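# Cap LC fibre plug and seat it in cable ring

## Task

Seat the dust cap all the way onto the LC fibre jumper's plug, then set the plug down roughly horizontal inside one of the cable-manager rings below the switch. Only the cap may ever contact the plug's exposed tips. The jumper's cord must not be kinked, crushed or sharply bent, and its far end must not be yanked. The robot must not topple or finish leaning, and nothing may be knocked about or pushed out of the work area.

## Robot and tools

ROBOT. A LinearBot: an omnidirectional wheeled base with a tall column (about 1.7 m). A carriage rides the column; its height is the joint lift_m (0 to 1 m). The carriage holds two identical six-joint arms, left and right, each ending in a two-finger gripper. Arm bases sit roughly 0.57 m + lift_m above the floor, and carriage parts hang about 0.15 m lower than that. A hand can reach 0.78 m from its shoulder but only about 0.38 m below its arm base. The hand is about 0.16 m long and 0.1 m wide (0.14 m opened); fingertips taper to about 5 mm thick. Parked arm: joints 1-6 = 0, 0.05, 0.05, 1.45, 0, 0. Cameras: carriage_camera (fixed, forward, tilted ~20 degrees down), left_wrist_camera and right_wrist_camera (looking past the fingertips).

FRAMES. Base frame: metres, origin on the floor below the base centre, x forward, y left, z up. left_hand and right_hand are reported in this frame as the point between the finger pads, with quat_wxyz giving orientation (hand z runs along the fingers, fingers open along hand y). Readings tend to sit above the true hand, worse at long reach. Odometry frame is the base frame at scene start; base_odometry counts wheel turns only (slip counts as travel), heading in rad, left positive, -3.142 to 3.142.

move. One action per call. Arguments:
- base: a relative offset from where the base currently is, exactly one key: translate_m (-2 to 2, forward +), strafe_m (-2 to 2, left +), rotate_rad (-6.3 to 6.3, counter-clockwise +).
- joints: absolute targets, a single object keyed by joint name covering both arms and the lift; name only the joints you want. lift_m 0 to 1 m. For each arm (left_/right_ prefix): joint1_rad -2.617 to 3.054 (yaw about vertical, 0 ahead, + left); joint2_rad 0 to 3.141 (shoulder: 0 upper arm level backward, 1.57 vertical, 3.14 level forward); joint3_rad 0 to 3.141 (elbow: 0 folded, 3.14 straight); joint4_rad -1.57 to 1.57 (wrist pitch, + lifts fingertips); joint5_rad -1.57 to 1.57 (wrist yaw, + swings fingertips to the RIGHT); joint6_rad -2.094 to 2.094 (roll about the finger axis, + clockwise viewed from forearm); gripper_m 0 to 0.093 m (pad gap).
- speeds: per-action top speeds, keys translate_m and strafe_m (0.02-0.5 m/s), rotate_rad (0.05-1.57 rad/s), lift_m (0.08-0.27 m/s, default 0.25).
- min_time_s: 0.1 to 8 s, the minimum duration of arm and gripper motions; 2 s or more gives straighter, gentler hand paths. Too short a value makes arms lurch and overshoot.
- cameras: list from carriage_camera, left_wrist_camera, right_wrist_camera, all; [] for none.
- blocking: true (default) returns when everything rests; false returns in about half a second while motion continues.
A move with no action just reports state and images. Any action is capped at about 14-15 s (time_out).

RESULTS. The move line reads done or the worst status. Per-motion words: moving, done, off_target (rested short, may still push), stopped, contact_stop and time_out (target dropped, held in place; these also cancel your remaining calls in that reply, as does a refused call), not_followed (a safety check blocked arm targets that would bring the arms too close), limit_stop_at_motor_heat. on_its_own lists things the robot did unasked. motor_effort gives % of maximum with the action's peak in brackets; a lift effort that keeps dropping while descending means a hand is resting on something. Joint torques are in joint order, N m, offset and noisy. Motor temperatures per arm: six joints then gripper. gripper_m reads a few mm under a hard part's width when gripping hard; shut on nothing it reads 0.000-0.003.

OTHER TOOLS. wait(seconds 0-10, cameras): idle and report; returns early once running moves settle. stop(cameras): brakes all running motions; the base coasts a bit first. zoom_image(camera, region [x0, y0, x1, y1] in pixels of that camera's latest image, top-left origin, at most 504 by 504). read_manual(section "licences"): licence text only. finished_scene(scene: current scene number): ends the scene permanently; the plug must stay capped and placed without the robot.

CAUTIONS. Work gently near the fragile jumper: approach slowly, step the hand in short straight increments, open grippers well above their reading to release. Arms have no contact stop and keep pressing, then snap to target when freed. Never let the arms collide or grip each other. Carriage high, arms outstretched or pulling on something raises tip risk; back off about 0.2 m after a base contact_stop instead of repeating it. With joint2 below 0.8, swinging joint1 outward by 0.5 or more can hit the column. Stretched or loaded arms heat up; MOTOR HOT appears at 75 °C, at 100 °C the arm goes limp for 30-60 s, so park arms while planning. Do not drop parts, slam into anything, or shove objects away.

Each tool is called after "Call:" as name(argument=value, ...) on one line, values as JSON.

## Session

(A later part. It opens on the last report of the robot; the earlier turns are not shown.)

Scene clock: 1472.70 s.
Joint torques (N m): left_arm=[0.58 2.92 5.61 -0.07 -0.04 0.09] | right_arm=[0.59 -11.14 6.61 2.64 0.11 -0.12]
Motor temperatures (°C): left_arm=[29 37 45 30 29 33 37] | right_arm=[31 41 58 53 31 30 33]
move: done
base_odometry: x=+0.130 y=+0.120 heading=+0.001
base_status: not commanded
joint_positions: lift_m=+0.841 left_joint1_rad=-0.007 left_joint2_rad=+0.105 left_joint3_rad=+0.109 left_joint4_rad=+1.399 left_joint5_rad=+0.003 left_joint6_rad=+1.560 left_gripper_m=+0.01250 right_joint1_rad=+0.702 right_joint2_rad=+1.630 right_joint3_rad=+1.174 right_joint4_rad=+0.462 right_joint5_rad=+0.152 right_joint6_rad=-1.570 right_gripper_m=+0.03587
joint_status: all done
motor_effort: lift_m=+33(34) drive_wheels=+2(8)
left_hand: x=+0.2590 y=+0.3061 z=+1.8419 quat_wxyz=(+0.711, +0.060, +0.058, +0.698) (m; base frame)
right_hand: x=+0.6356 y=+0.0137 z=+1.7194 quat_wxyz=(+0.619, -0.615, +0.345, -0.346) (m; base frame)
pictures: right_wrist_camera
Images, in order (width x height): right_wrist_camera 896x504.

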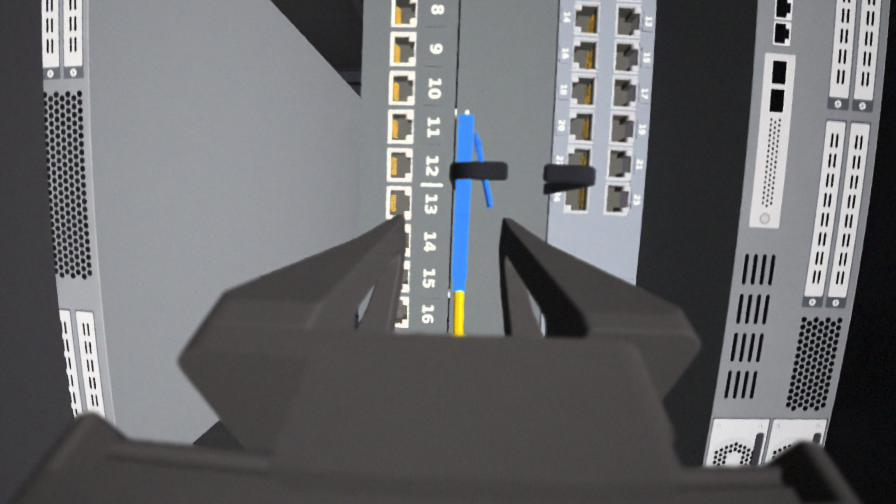

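Call:
move(joints={"lift_m": 0.8425, "right_gripper_m": 0.01}, min_time_s=2, cameras=["right_wrist_camera"])

Call:
zoom_image(camera="right_wrist_camera", region=[420, 190, 490, 340])

Scene clock: 1494.97 s.
Joint torques (N m): left_arm=[0.61 2.91 5.59 -0.07 -0.04 0.1] | right_arm=[0.59 -10.96 6.72 2.63 0.09 -0.12]
Motor temperatures (°C): left_arm=[29 37 45 30 29 33 37] | right_arm=[31 45 58 53 31 30 33]
move: done
base_odometry: x=+0.130 y=+0.120 heading=+0.001
base_status: not commanded
joint_positions: lift_m=+0.842 left_joint1_rad=-0.007 left_joint2_rad=+0.105 left_joint3_rad=+0.109 left_joint4_rad=+1.399 left_joint5_rad=+0.003 left_joint6_rad=+1.560 left_gripper_m=+0.01250 right_joint1_rad=+0.702 right_joint2_rad=+1.628 right_joint3_rad=+1.173 right_joint4_rad=+0.464 right_joint5_rad=+0.153 right_joint6_rad=-1.571 right_gripper_m=+0.01014
joint_status: all done
motor_effort: lift_m=+37(40) drive_wheels=+5(6)
left_hand: x=+0.2590 y=+0.3061 z=+1.8432 quat_wxyz=(+0.711, +0.060, +0.058, +0.698) (m; base frame)
right_hand: x=+0.6353 y=+0.0133 z=+1.7214 quat_wxyz=(+0.619, -0.614, +0.345, -0.347) (m; base frame)
pictures: right_wrist_camera
Images, in order (width x height): right_wrist_camera 896x504.

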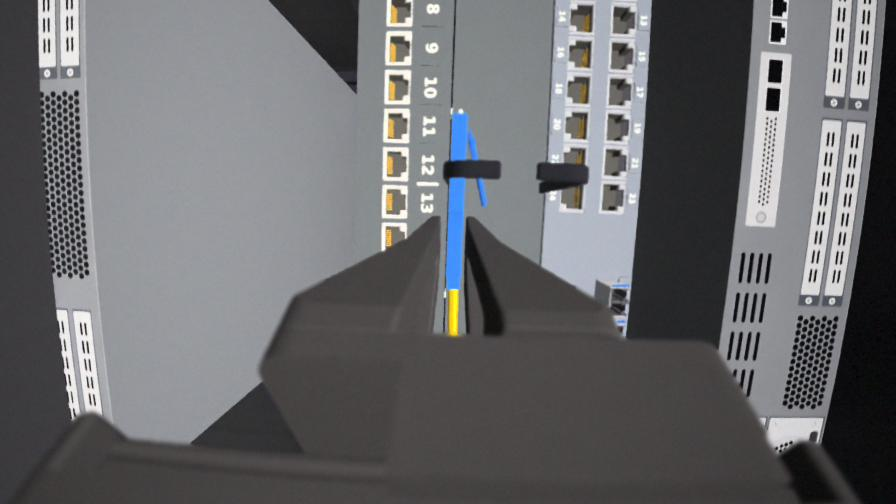

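Scaled by 3.360 from the camera's 896x504 image, which has a finer 1280x720 frame.

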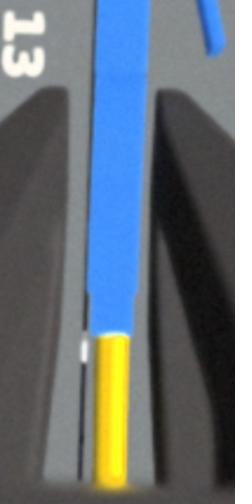

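Call:
move(joints={"right_gripper_m": 0.006}, min_time_s=1.5, cameras=["right_wrist_camera"])

Call:
zoom_image(camera="right_wrist_camera", region=[420, 190, 490, 340])

Scene clock: 1501.43 s.
Joint torques (N m): left_arm=[0.61 2.91 5.61 -0.06 -0.04 0.1] | right_arm=[0.59 -10.97 6.74 2.63 0.1 -0.12]
Motor temperatures (°C): left_arm=[29 37 45 30 29 33 37] | right_arm=[31 45 57 53 31 30 33]
move: done
base_odometry: x=+0.130 y=+0.120 heading=+0.001
base_status: not commanded
joint_positions: lift_m=+0.842 left_joint1_rad=-0.007 left_joint2_rad=+0.105 left_joint3_rad=+0.109 left_joint4_rad=+1.399 left_joint5_rad=+0.003 left_joint6_rad=+1.560 left_gripper_m=+0.01250 right_joint1_rad=+0.702 right_joint2_rad=+1.628 right_joint3_rad=+1.173 right_joint4_rad=+0.464 right_joint5_rad=+0.153 right_joint6_rad=-1.571 right_gripper_m=+0.00614
joint_status: all done
motor_effort: lift_m=+36(37) drive_wheels=+2(7)
left_hand: x=+0.2590 y=+0.3061 z=+1.8432 quat_wxyz=(+0.711, +0.060, +0.058, +0.698) (m; base frame)
right_hand: x=+0.6353 y=+0.0133 z=+1.7214 quat_wxyz=(+0.619, -0.614, +0.345, -0.347) (m; base frame)
pictures: right_wrist_camera
Images, in order (width x height): right_wrist_camera 896x504.

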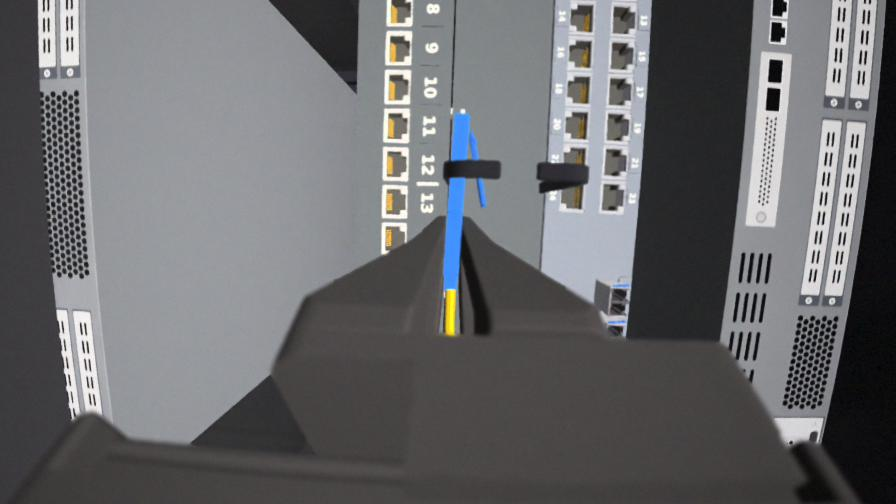

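Scaled by 3.360 from the camera's 896x504 image, which has a finer 1280x720 frame.

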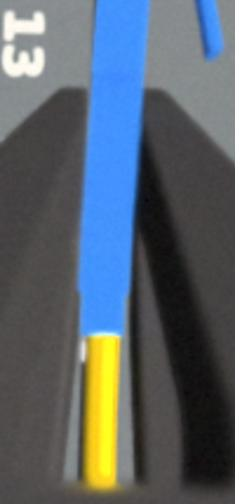

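Call:
move(joints={"right_gripper_m": 0.0045}, min_time_s=1.5, cameras=["right_wrist_camera"])

Call:
zoom_image(camera="right_wrist_camera", region=[420, 190, 490, 340])

Scene clock: 1509.23 s.
Joint torques (N m): left_arm=[0.57 2.91 5.6 -0.07 -0.04 0.1] | right_arm=[0.61 -10.96 6.74 2.6 0.1 -0.12]
Motor temperatures (°C): left_arm=[29 37 45 30 29 33 37] | right_arm=[31 46 57 53 31 30 33]
move: done
base_odometry: x=+0.130 y=+0.120 heading=+0.001
base_status: not commanded
joint_positions: lift_m=+0.842 left_joint1_rad=-0.007 left_joint2_rad=+0.105 left_joint3_rad=+0.109 left_joint4_rad=+1.399 left_joint5_rad=+0.003 left_joint6_rad=+1.560 left_gripper_m=+0.01250 right_joint1_rad=+0.702 right_joint2_rad=+1.628 right_joint3_rad=+1.173 right_joint4_rad=+0.466 right_joint5_rad=+0.153 right_joint6_rad=-1.571 right_gripper_m=+0.00487
joint_status: all done
motor_effort: lift_m=+36(37) drive_wheels=+1(7)
left_hand: x=+0.2590 y=+0.3061 z=+1.8432 quat_wxyz=(+0.711, +0.060, +0.058, +0.698) (m; base frame)
right_hand: x=+0.6354 y=+0.0133 z=+1.7220 quat_wxyz=(+0.620, -0.613, +0.345, -0.347) (m; base frame)
pictures: right_wrist_camera
Images, in order (width x height): right_wrist_camera 896x504.

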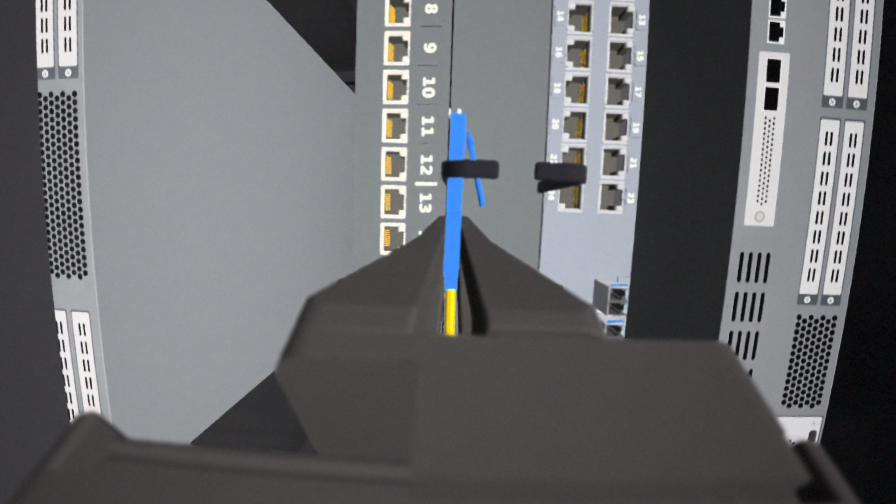

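Scaled by 3.360 from the camera's 896x504 image, which has a finer 1280x720 frame.

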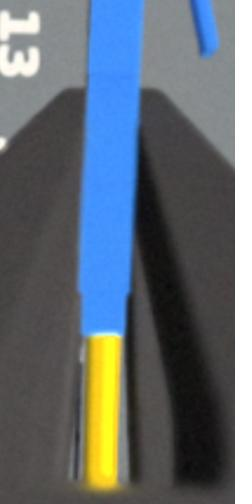

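Call:
move(joints={"right_gripper_m": 0.0025}, min_time_s=1.0, cameras=[])

Call:
move(joints={"right_gripper_m": 0.001}, min_time_s=1.0, cameras=["right_wrist_camera"])

Call:
zoom_image(camera="right_wrist_camera", region=[400, 90, 520, 340])

Scene clock: 1521.07 s.
Joint torques (N m): left_arm=[0.59 2.92 5.6 -0.07 -0.04 0.1] | right_arm=[0.58 -10.99 6.72 2.6 0.1 -0.12]
Motor temperatures (°C): left_arm=[29 37 45 30 29 33 37] | right_arm=[31 46 56 52 31 30 33]
move: done
base_odometry: x=+0.130 y=+0.120 heading=+0.001
base_status: not commanded
joint_positions: lift_m=+0.842 left_joint1_rad=-0.007 left_joint2_rad=+0.105 left_joint3_rad=+0.109 left_joint4_rad=+1.399 left_joint5_rad=+0.003 left_joint6_rad=+1.560 left_gripper_m=+0.01250 right_joint1_rad=+0.702 right_joint2_rad=+1.628 right_joint3_rad=+1.173 right_joint4_rad=+0.466 right_joint5_rad=+0.153 right_joint6_rad=-1.571 right_gripper_m=+0.00378
joint_status: all done
motor_effort: lift_m=+36(37) drive_wheels=+5(7)
left_hand: x=+0.2590 y=+0.3061 z=+1.8432 quat_wxyz=(+0.711, +0.060, +0.058, +0.698) (m; base frame)
right_hand: x=+0.6354 y=+0.0132 z=+1.7221 quat_wxyz=(+0.620, -0.613, +0.345, -0.347) (m; base frame)
pictures: none
No camera images: "cameras" was empty.

Scene clock: 1522.33 s.
Joint torques (N m): left_arm=[0.61 2.92 5.61 -0.06 -0.04 0.1] | right_arm=[0.59 -10.97 6.74 2.6 0.1 -0.12]
Motor temperatures (°C): left_arm=[29 37 45 30 29 33 37] | right_arm=[31 46 56 52 31 30 33]
move: done
base_odometry: x=+0.130 y=+0.120 heading=+0.001
base_status: not commanded
joint_positions: lift_m=+0.842 left_joint1_rad=-0.007 left_joint2_rad=+0.105 left_joint3_rad=+0.109 left_joint4_rad=+1.399 left_joint5_rad=+0.003 left_joint6_rad=+1.560 left_gripper_m=+0.01250 right_joint1_rad=+0.702 right_joint2_rad=+1.628 right_joint3_rad=+1.173 right_joint4_rad=+0.466 right_joint5_rad=+0.153 right_joint6_rad=-1.571 right_gripper_m=+0.00378
joint_status: all done
motor_effort: lift_m=+36(37) drive_wheels=+4(7)
left_hand: x=+0.2590 y=+0.3061 z=+1.8432 quat_wxyz=(+0.711, +0.060, +0.058, +0.698) (m; base frame)
right_hand: x=+0.6354 y=+0.0132 z=+1.7221 quat_wxyz=(+0.620, -0.613, +0.345, -0.347) (m; base frame)
pictures: right_wrist_camera
Images, in order (width x height): right_wrist_camera 896x504.

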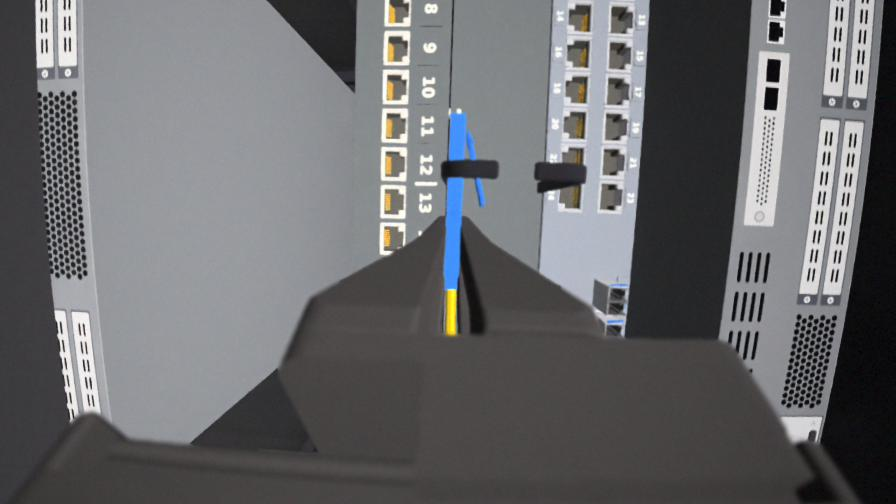

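Scaled by 2.016 from the camera's 896x504 image, which has a finer 1280x720 frame.

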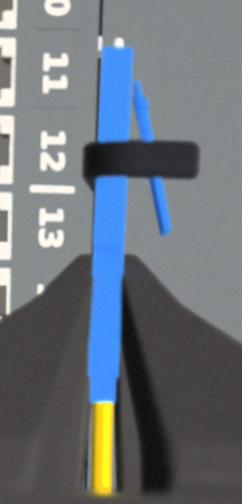

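Call:
move(joints={"lift_m": 0.8505}, speeds={"lift_m": 0.08}, cameras=["right_wrist_camera", "carriage_camera"])

Call:
zoom_image(camera="right_wrist_camera", region=[400, 90, 520, 340])

Scene clock: 1531.10 s.
Joint torques (N m): left_arm=[0.61 2.92 5.63 -0.07 -0.04 0.1] | right_arm=[0.59 -10.54 7.08 2.55 0.09 -0.11]
Motor temperatures (°C): left_arm=[29 37 45 30 29 33 37] | right_arm=[31 46 56 52 31 30 34]
move: done
base_odometry: x=+0.130 y=+0.120 heading=+0.001
base_status: not commanded
joint_positions: lift_m=+0.850 left_joint1_rad=-0.007 left_joint2_rad=+0.105 left_joint3_rad=+0.109 left_joint4_rad=+1.399 left_joint5_rad=+0.003 left_joint6_rad=+1.560 left_gripper_m=+0.01250 right_joint1_rad=+0.702 right_joint2_rad=+1.623 right_joint3_rad=+1.168 right_joint4_rad=+0.469 right_joint5_rad=+0.154 right_joint6_rad=-1.571 right_gripper_m=+0.00377
joint_status: all done
motor_effort: lift_m=+36(42) drive_wheels=+3(5)
left_hand: x=+0.2590 y=+0.3061 z=+1.8512 quat_wxyz=(+0.711, +0.060, +0.058, +0.698) (m; base frame)
right_hand: x=+0.6344 y=+0.0123 z=+1.7315 quat_wxyz=(+0.621, -0.612, +0.344, -0.348) (m; base frame)
pictures: carriage_camera, right_wrist_camera
Images, in order (width x height): carriage_camera 896x504, right_wrist_camera 896x504.

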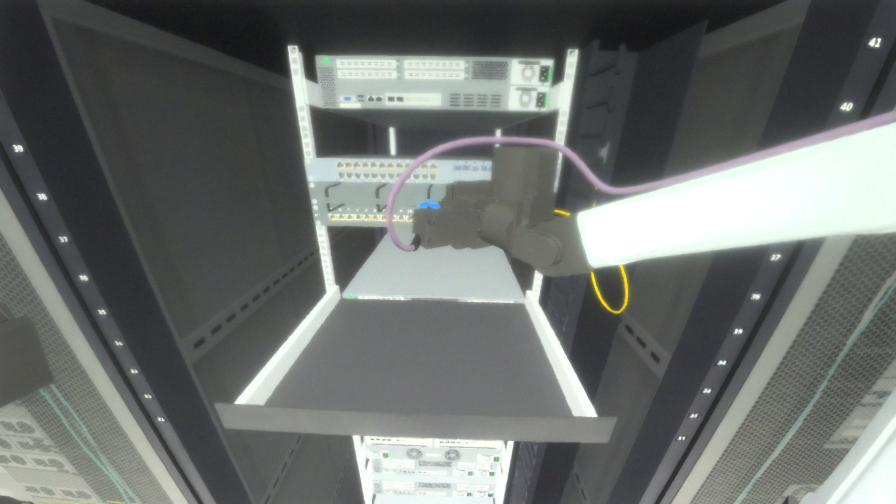

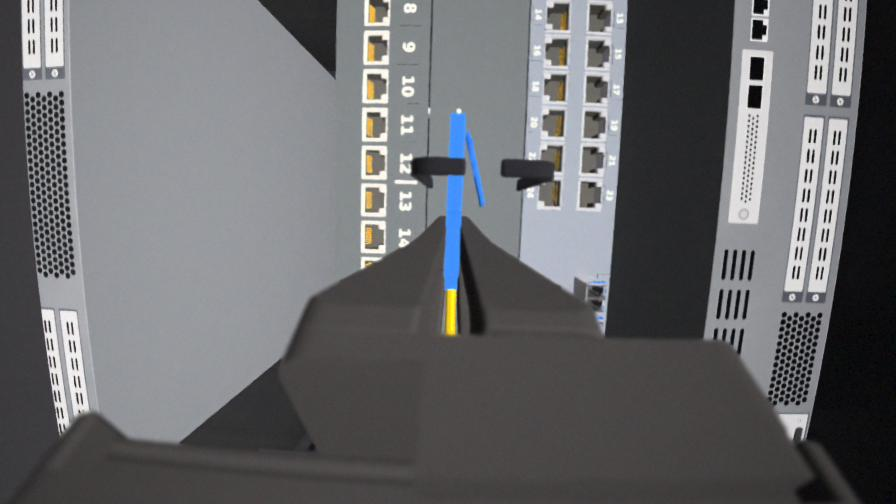

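Scaled by 2.016 from the camera's 896x504 image, which has a finer 1280x720 frame.

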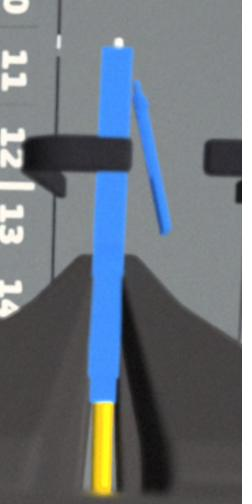

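Call:
move(base={"strafe_m": -0.0167}, joints={"right_joint1_rad": 0.748, "right_joint2_rad": 1.689, "right_joint3_rad": 1.248, "right_joint4_rad": 0.46, "right_joint5_rad": 0.202, "right_joint6_rad": -1.58}, speeds={"strafe_m": 0.02}, min_time_s=1.5, cameras=["right_wrist_camera"])

Scene clock: 1670.87 s.
Joint torques (N m): left_arm=[0.59 2.95 5.6 -0.07 -0.04 0.09] | right_arm=[0.64 -7.62 10.45 2.54 0.09 -0.11]
Motor temperatures (°C): left_arm=[29 36 45 30 29 33 37] | right_arm=[31 47 56 53 31 30 35]
move: done
base_odometry: x=+0.130 y=+0.104 heading=+0.001
base_status: done
joint_positions: lift_m=+0.850 left_joint1_rad=-0.007 left_joint2_rad=+0.105 left_joint3_rad=+0.109 left_joint4_rad=+1.399 left_joint5_rad=+0.003 left_joint6_rad=+1.560 left_gripper_m=+0.01250 right_joint1_rad=+0.742 right_joint2_rad=+1.672 right_joint3_rad=+1.220 right_joint4_rad=+0.469 right_joint5_rad=+0.193 right_joint6_rad=-1.571 right_gripper_m=+0.00377
joint_status: all done
motor_effort: lift_m=+36(36) drive_wheels=+5(10)
left_hand: x=+0.2590 y=+0.3061 z=+1.8512 quat_wxyz=(+0.711, +0.060, +0.058, +0.698) (m; base frame)
right_hand: x=+0.6342 y=+0.0321 z=+1.7322 quat_wxyz=(+0.623, -0.611, +0.344, -0.348) (m; base frame)
pictures: right_wrist_camera
Images, in order (width x height): right_wrist_camera 896x504.

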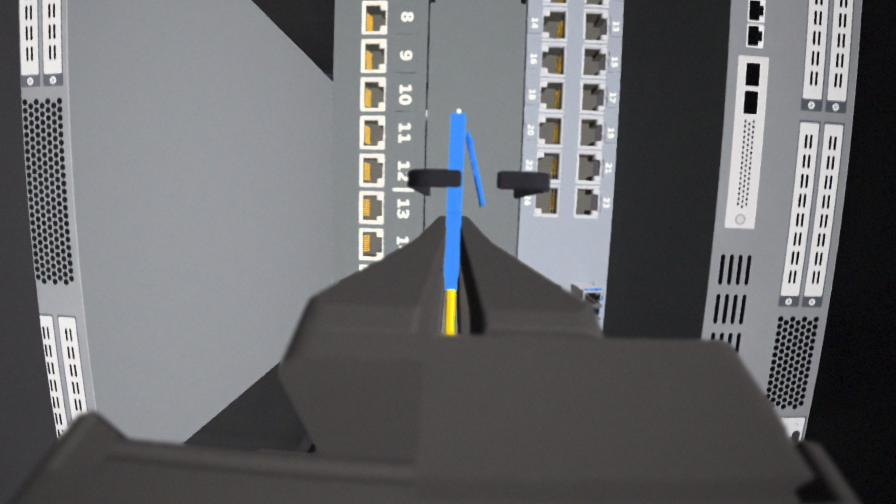

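Call:
move(base={"strafe_m": -0.0167}, joints={"right_joint1_rad": 0.787, "right_joint2_rad": 1.740, "right_joint3_rad": 1.307, "right_joint4_rad": 0.447, "right_joint5_rad": 0.241, "right_joint6_rad": -1.58}, speeds={"strafe_m": 0.02}, min_time_s=1.5, cameras=["right_wrist_camera"])

Call:
move(base={"strafe_m": -0.0166}, joints={"right_joint1_rad": 0.823, "right_joint2_rad": 1.794, "right_joint3_rad": 1.371, "right_joint4_rad": 0.437, "right_joint5_rad": 0.277, "right_joint6_rad": -1.58}, speeds={"strafe_m": 0.02}, min_time_s=1.5, cameras=["right_wrist_camera", "carriage_camera"])

Scene clock: 1679.80 s.
Joint torques (N m): left_arm=[0.61 2.92 5.57 -0.07 -0.04 0.1] | right_arm=[0.57 -8.13 10.45 2.46 0.1 -0.12]
Motor temperatures (°C): left_arm=[29 36 45 30 29 33 37] | right_arm=[31 46 56 53 31 30 35]
move: done
base_odometry: x=+0.130 y=+0.087 heading=+0.001
base_status: done
joint_positions: lift_m=+0.850 left_joint1_rad=-0.007 left_joint2_rad=+0.105 left_joint3_rad=+0.109 left_joint4_rad=+1.399 left_joint5_rad=+0.003 left_joint6_rad=+1.560 left_gripper_m=+0.01250 right_joint1_rad=+0.781 right_joint2_rad=+1.722 right_joint3_rad=+1.279 right_joint4_rad=+0.463 right_joint5_rad=+0.232 right_joint6_rad=-1.571 right_gripper_m=+0.00377
joint_status: all done
motor_effort: lift_m=+36(36) drive_wheels=+1(8)
left_hand: x=+0.2590 y=+0.3061 z=+1.8512 quat_wxyz=(+0.711, +0.060, +0.058, +0.698) (m; base frame)
right_hand: x=+0.6340 y=+0.0520 z=+1.7330 quat_wxyz=(+0.624, -0.610, +0.344, -0.348) (m; base frame)
pictures: right_wrist_camera
Images, in order (width x height): right_wrist_camera 896x504.

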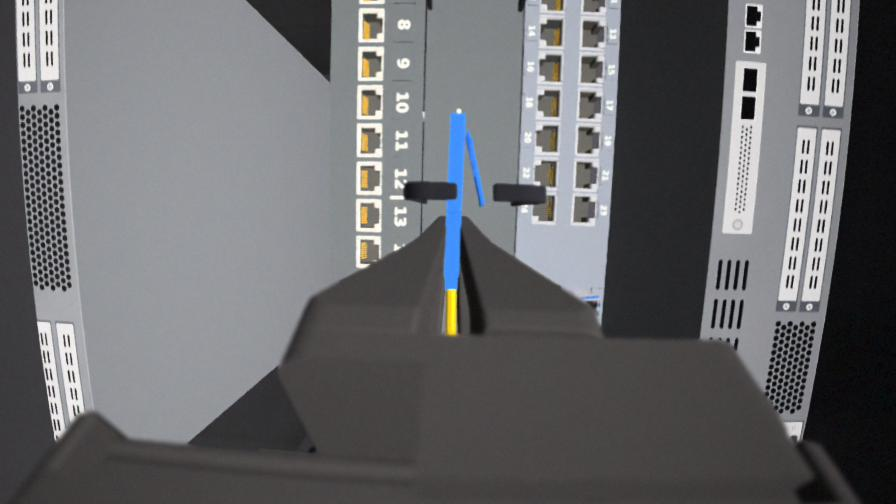

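Scene clock: 1681.60 s.
Joint torques (N m): left_arm=[0.61 2.92 5.57 -0.07 -0.04 0.1] | right_arm=[0.53 -8.58 10.51 2.44 0.09 -0.11]
Motor temperatures (°C): left_arm=[29 36 45 30 29 33 37] | right_arm=[31 46 57 53 31 30 35]
move: done
base_odometry: x=+0.130 y=+0.070 heading=+0.001
base_status: done
joint_positions: lift_m=+0.850 left_joint1_rad=-0.007 left_joint2_rad=+0.105 left_joint3_rad=+0.109 left_joint4_rad=+1.399 left_joint5_rad=+0.003 left_joint6_rad=+1.560 left_gripper_m=+0.01250 right_joint1_rad=+0.817 right_joint2_rad=+1.775 right_joint3_rad=+1.343 right_joint4_rad=+0.453 right_joint5_rad=+0.268 right_joint6_rad=-1.571 right_gripper_m=+0.00377
joint_status: all done
motor_effort: lift_m=+36(36) drive_wheels=+2(9)
left_hand: x=+0.2590 y=+0.3061 z=+1.8512 quat_wxyz=(+0.711, +0.060, +0.058, +0.698) (m; base frame)
right_hand: x=+0.6339 y=+0.0721 z=+1.7335 quat_wxyz=(+0.624, -0.610, +0.344, -0.347) (m; base frame)
pictures: carriage_camera, right_wrist_camera
Images, in order (width x height): carriage_camera 896x504, right_wrist_camera 896x504.

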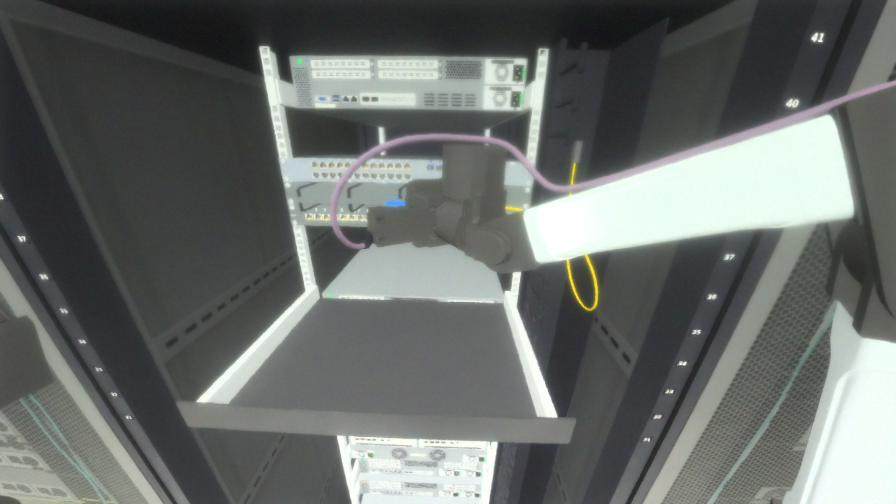

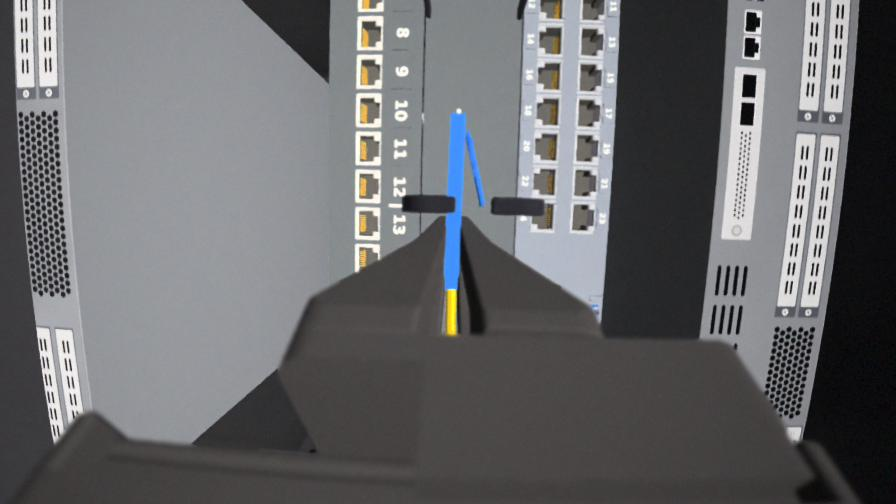

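Call:
move(joints={"right_joint1_rad": 0.793, "right_joint2_rad": 1.92, "right_joint3_rad": 1.194, "right_joint4_rad": 1.029, "right_joint5_rad": 0.195, "right_joint6_rad": -1.851}, min_time_s=2.5, cameras=["right_wrist_camera"])

Scene clock: 1720.13 s.
Joint torques (N m): left_arm=[0.58 2.92 5.59 -0.07 -0.04 0.1] | right_arm=[-0.66 -9.11 6.08 2.45 -0.12 -0.14]
Motor temperatures (°C): left_arm=[29 36 45 30 29 33 37] | right_arm=[31 46 60 55 31 30 36]
move: done
base_odometry: x=+0.130 y=+0.070 heading=+0.001
base_status: not commanded
joint_positions: lift_m=+0.850 left_joint1_rad=-0.007 left_joint2_rad=+0.105 left_joint3_rad=+0.109 left_joint4_rad=+1.399 left_joint5_rad=+0.003 left_joint6_rad=+1.560 left_gripper_m=+0.01250 right_joint1_rad=+0.799 right_joint2_rad=+1.901 right_joint3_rad=+1.208 right_joint4_rad=+1.025 right_joint5_rad=+0.205 right_joint6_rad=-1.840 right_gripper_m=+0.00377
joint_status: all done
motor_effort: lift_m=+36(36) drive_wheels=+5(5)
left_hand: x=+0.2590 y=+0.3061 z=+1.8512 quat_wxyz=(+0.711, +0.060, +0.058, +0.698) (m; base frame)
right_hand: x=+0.6335 y=+0.0722 z=+1.7374 quat_wxyz=(+0.673, -0.538, +0.224, -0.455) (m; base frame)
pictures: right_wrist_camera
Images, in order (width x height): right_wrist_camera 896x504.

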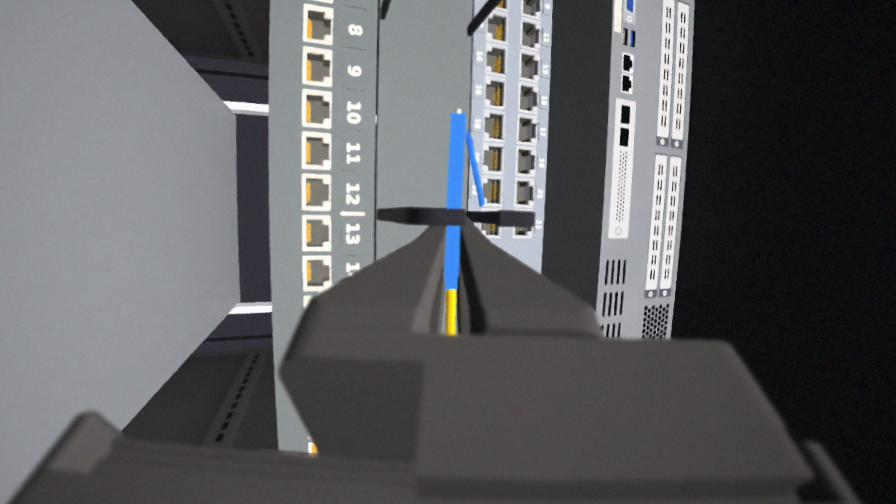

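Call:
move(joints={"right_joint1_rad": 0.743, "right_joint2_rad": 2.154, "right_joint3_rad": 1.28, "right_joint4_rad": 1.504, "right_joint5_rad": 0.032, "right_joint6_rad": -2.065}, min_time_s=2.5, cameras=["right_wrist_camera", "carriage_camera"])

Call:
zoom_image(camera="carriage_camera", region=[280, 130, 560, 290])

Scene clock: 1731.13 s.
Joint torques (N m): left_arm=[0.61 2.93 5.57 -0.07 -0.04 0.1] | right_arm=[-0.59 -10.15 8.43 2.02 -0.09 -0.15]
Motor temperatures (°C): left_arm=[29 36 45 30 29 33 37] | right_arm=[31 46 58 54 31 30 36]
move: done
base_odometry: x=+0.130 y=+0.070 heading=+0.001
base_status: not commanded
joint_positions: lift_m=+0.850 left_joint1_rad=-0.007 left_joint2_rad=+0.105 left_joint3_rad=+0.109 left_joint4_rad=+1.399 left_joint5_rad=+0.003 left_joint6_rad=+1.560 left_gripper_m=+0.01250 right_joint1_rad=+0.748 right_joint2_rad=+2.133 right_joint3_rad=+1.257 right_joint4_rad=+1.500 right_joint5_rad=+0.043 right_joint6_rad=-2.054 right_gripper_m=+0.00376
joint_status: all done
motor_effort: lift_m=+36(36) drive_wheels=+1(6)
left_hand: x=+0.2590 y=+0.3061 z=+1.8512 quat_wxyz=(+0.711, +0.060, +0.058, +0.698) (m; base frame)
right_hand: x=+0.6342 y=+0.0721 z=+1.7363 quat_wxyz=(+0.701, -0.446, +0.096, -0.548) (m; base frame)
pictures: carriage_camera, right_wrist_camera
Images, in order (width x height): carriage_camera 896x504, right_wrist_camera 896x504.

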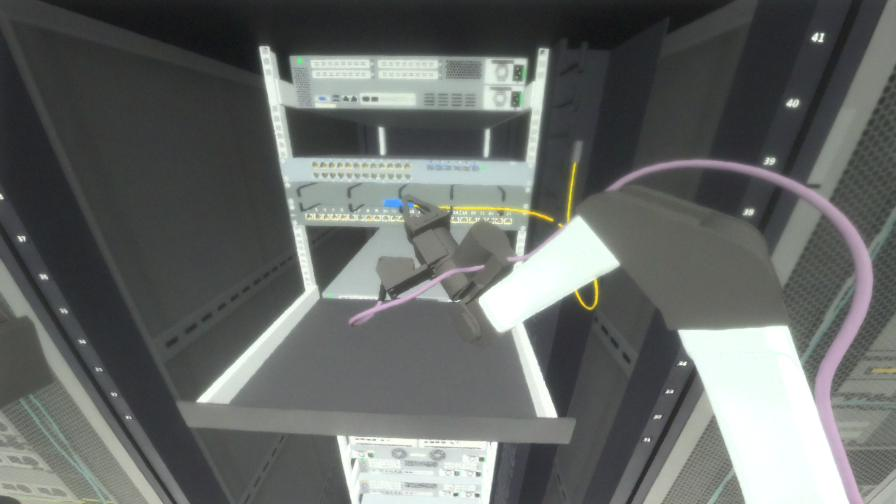

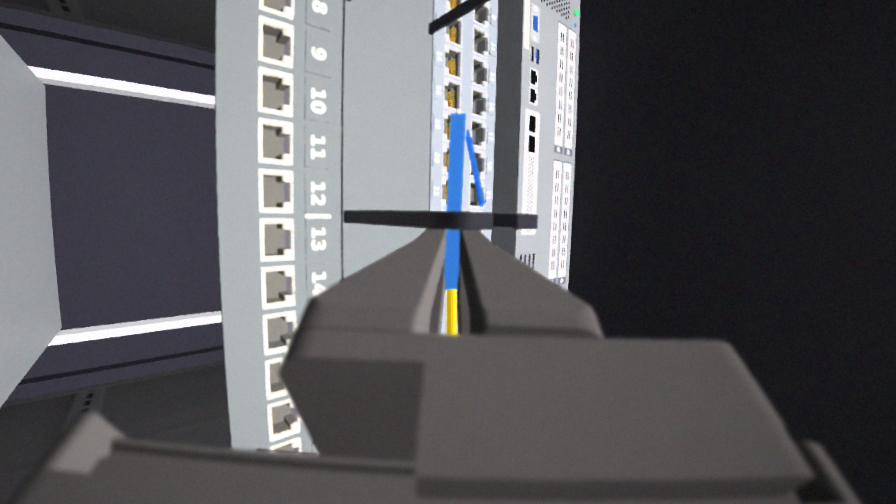

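Scaled by 1.800 from the camera's 896x504 image, which has a finer 1280x720 frame.

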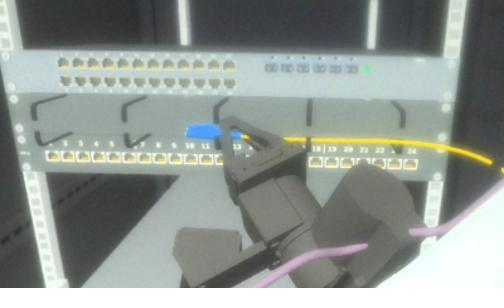

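Call:
zoom_image(camera="carriage_camera", region=[370, 175, 440, 225])

Scaled by 7.200 from the camera's 896x504 image, which has a finer 1280x720 frame.

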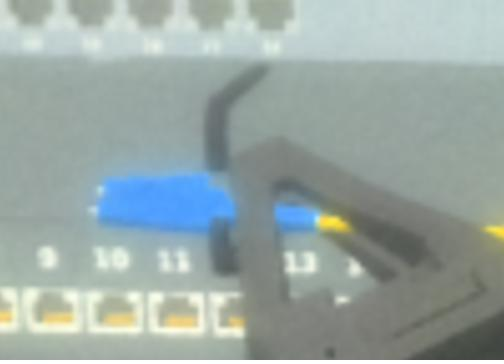

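Call:
move(joints={"left_joint1_rad": -0.765, "left_joint2_rad": 1.426, "left_joint3_rad": 1.826, "left_joint4_rad": -1.357, "left_joint5_rad": -0.506, "left_joint6_rad": 0.969}, min_time_s=3.5, cameras=["all"])

Scene clock: 1834.17 s.
Joint torques (N m): left_arm=[-0.59 -3.25 9.62 1.32 -0.26 -0.15] | right_arm=[-0.61 -10.17 8.47 2 -0.07 -0.14]
Motor temperatures (°C): left_arm=[29 36 45 30 29 33 37] | right_arm=[31 48 58 48 31 30 36]
move: done
base_odometry: x=+0.130 y=+0.070 heading=+0.001
base_status: not commanded
joint_positions: lift_m=+0.850 left_joint1_rad=-0.757 left_joint2_rad=+1.415 left_joint3_rad=+1.792 left_joint4_rad=-1.347 left_joint5_rad=-0.492 left_joint6_rad=+0.981 left_gripper_m=+0.01250 right_joint1_rad=+0.748 right_joint2_rad=+2.133 right_joint3_rad=+1.257 right_joint4_rad=+1.502 right_joint5_rad=+0.041 right_joint6_rad=-2.055 right_gripper_m=+0.00376
joint_status: all done
motor_effort: lift_m=+36(36) drive_wheels=-2(6)
left_hand: x=+0.4996 y=+0.1516 z=+1.7371 quat_wxyz=(+0.259, +0.661, +0.653, +0.263) (m; base frame)
right_hand: x=+0.6338 y=+0.0720 z=+1.7369 quat_wxyz=(+0.701, -0.445, +0.095, -0.549) (m; base frame)
pictures: carriage_camera, left_wrist_camera, right_wrist_camera
Images, in order (width x height): carriage_camera 896x504, left_wrist_camera 896x504, right_wrist_camera 896x504.

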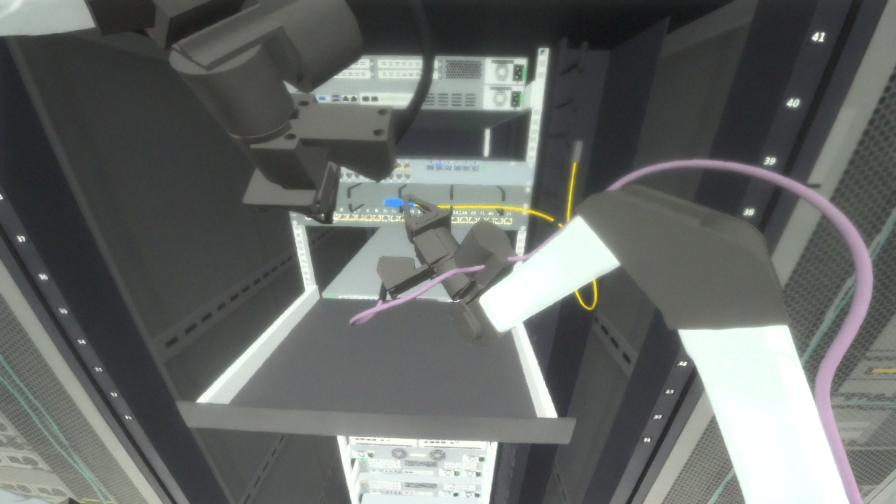

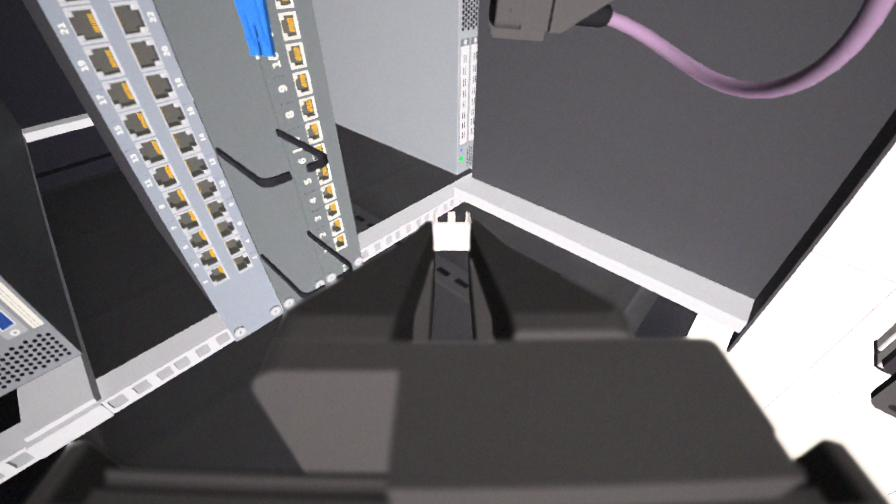

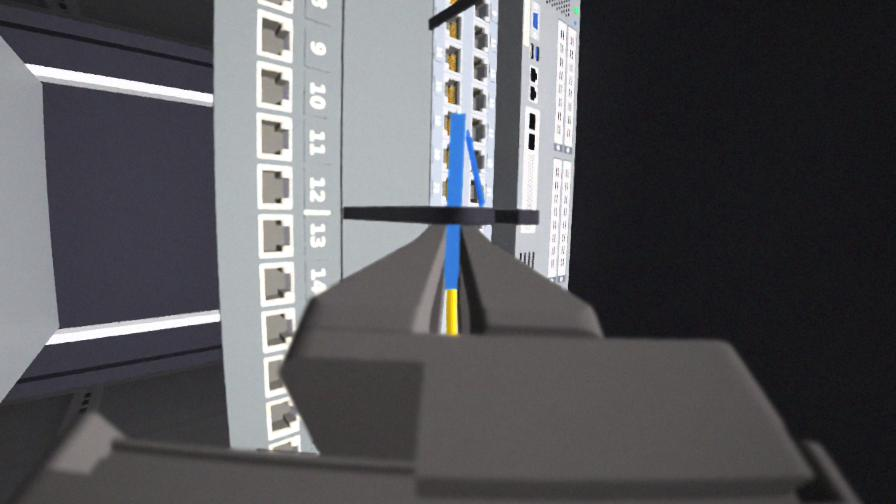

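Call:
move(joints={"left_joint1_rad": -0.487, "left_joint2_rad": 1.789, "left_joint3_rad": 2.163, "left_joint4_rad": -1.205, "left_joint5_rad": -0.328, "left_joint6_rad": 1.213}, min_time_s=3, cameras=["all"])

Scene clock: 1852.33 s.
Joint torques (N m): left_arm=[1.01 -6.19 9.88 1.73 0.04 0.07] | right_arm=[-0.59 -10.18 8.46 2 -0.07 -0.15]
Motor temperatures (°C): left_arm=[29 36 48 32 29 33 37] | right_arm=[31 49 58 48 31 30 36]
move: done
base_odometry: x=+0.130 y=+0.070 heading=+0.001
base_status: not commanded
joint_positions: lift_m=+0.850 left_joint1_rad=-0.498 left_joint2_rad=+1.774 left_joint3_rad=+2.129 left_joint4_rad=-1.220 left_joint5_rad=-0.335 left_joint6_rad=+1.202 left_gripper_m=+0.01250 right_joint1_rad=+0.748 right_joint2_rad=+2.133 right_joint3_rad=+1.257 right_joint4_rad=+1.502 right_joint5_rad=+0.041 right_joint6_rad=-2.055 right_gripper_m=+0.00376
joint_status: all done
motor_effort: lift_m=+36(36) drive_wheels=+1(6)
left_hand: x=+0.6262 y=+0.1483 z=+1.7366 quat_wxyz=(+0.266, +0.657, +0.654, +0.264) (m; base frame)
right_hand: x=+0.6338 y=+0.0720 z=+1.7369 quat_wxyz=(+0.701, -0.445, +0.095, -0.549) (m; base frame)
pictures: carriage_camera, left_wrist_camera, right_wrist_camera
Images, in order (width x height): carriage_camera 896x504, left_wrist_camera 896x504, right_wrist_camera 896x504.

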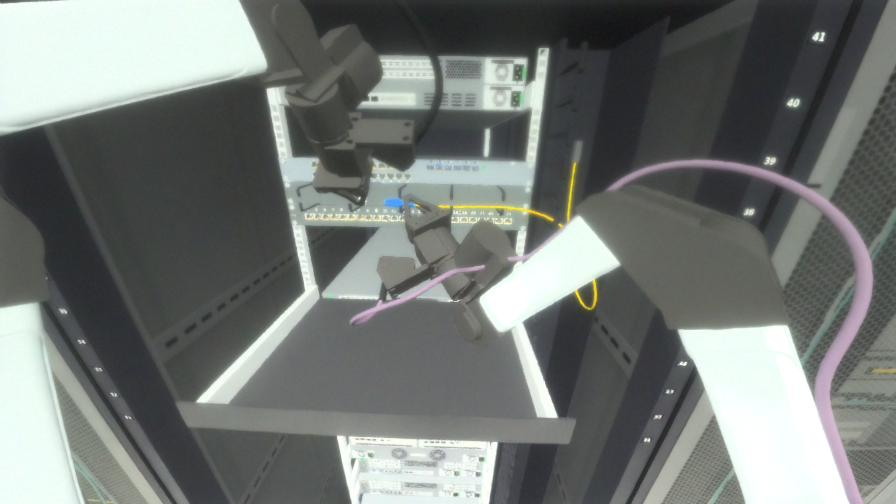

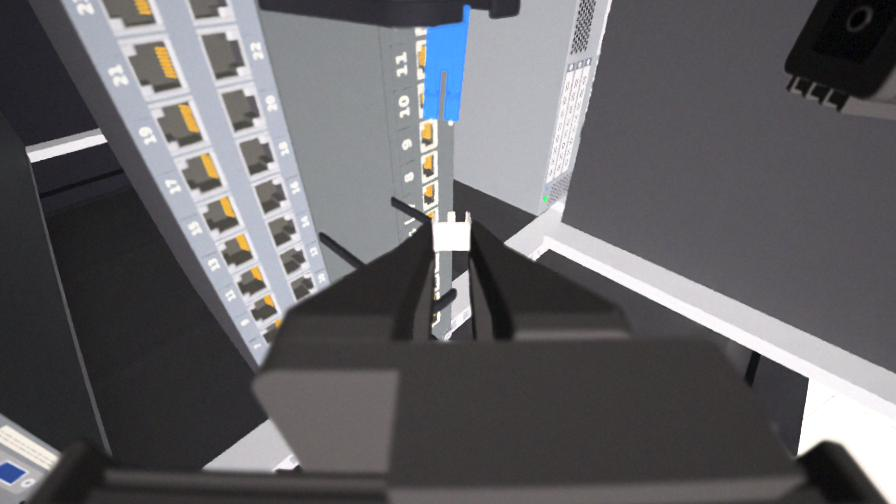

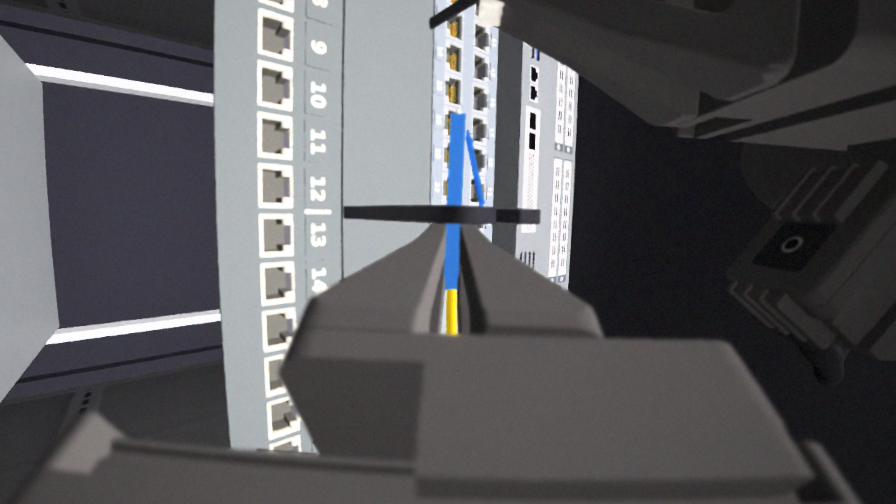

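Call:
zoom_image(camera="left_wrist_camera", region=[390, 0, 520, 260])

Call:
zoom_image(camera="right_wrist_camera", region=[400, 0, 540, 240])

Scaled by 1.938 from the camera's 896x504 image, which has a finer 1280x720 frame.

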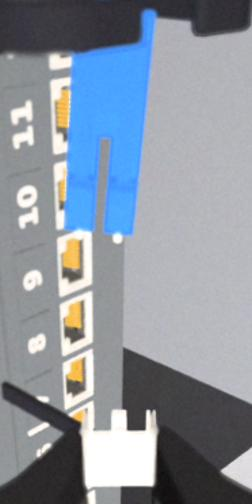

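Scaled by 2.100 from the camera's 896x504 image, which has a finer 1280x720 frame.

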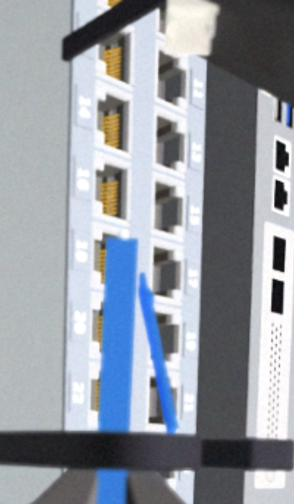

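Call:
zoom_image(camera="left_wrist_camera", region=[410, 0, 490, 130])

Call:
zoom_image(camera="left_wrist_camera", region=[410, 195, 490, 275])

Scaled by 3.877 from the camera's 896x504 image, which has a finer 1280x720 frame.

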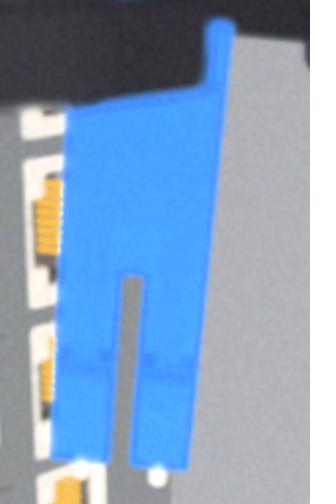

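Scaled by 6.300 from the camera's 896x504 image, which has a finer 1280x720 frame.

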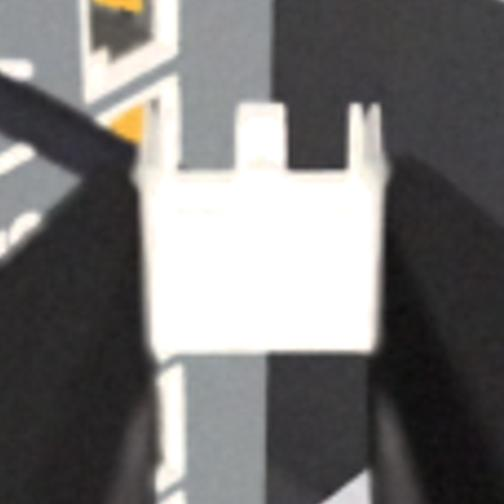

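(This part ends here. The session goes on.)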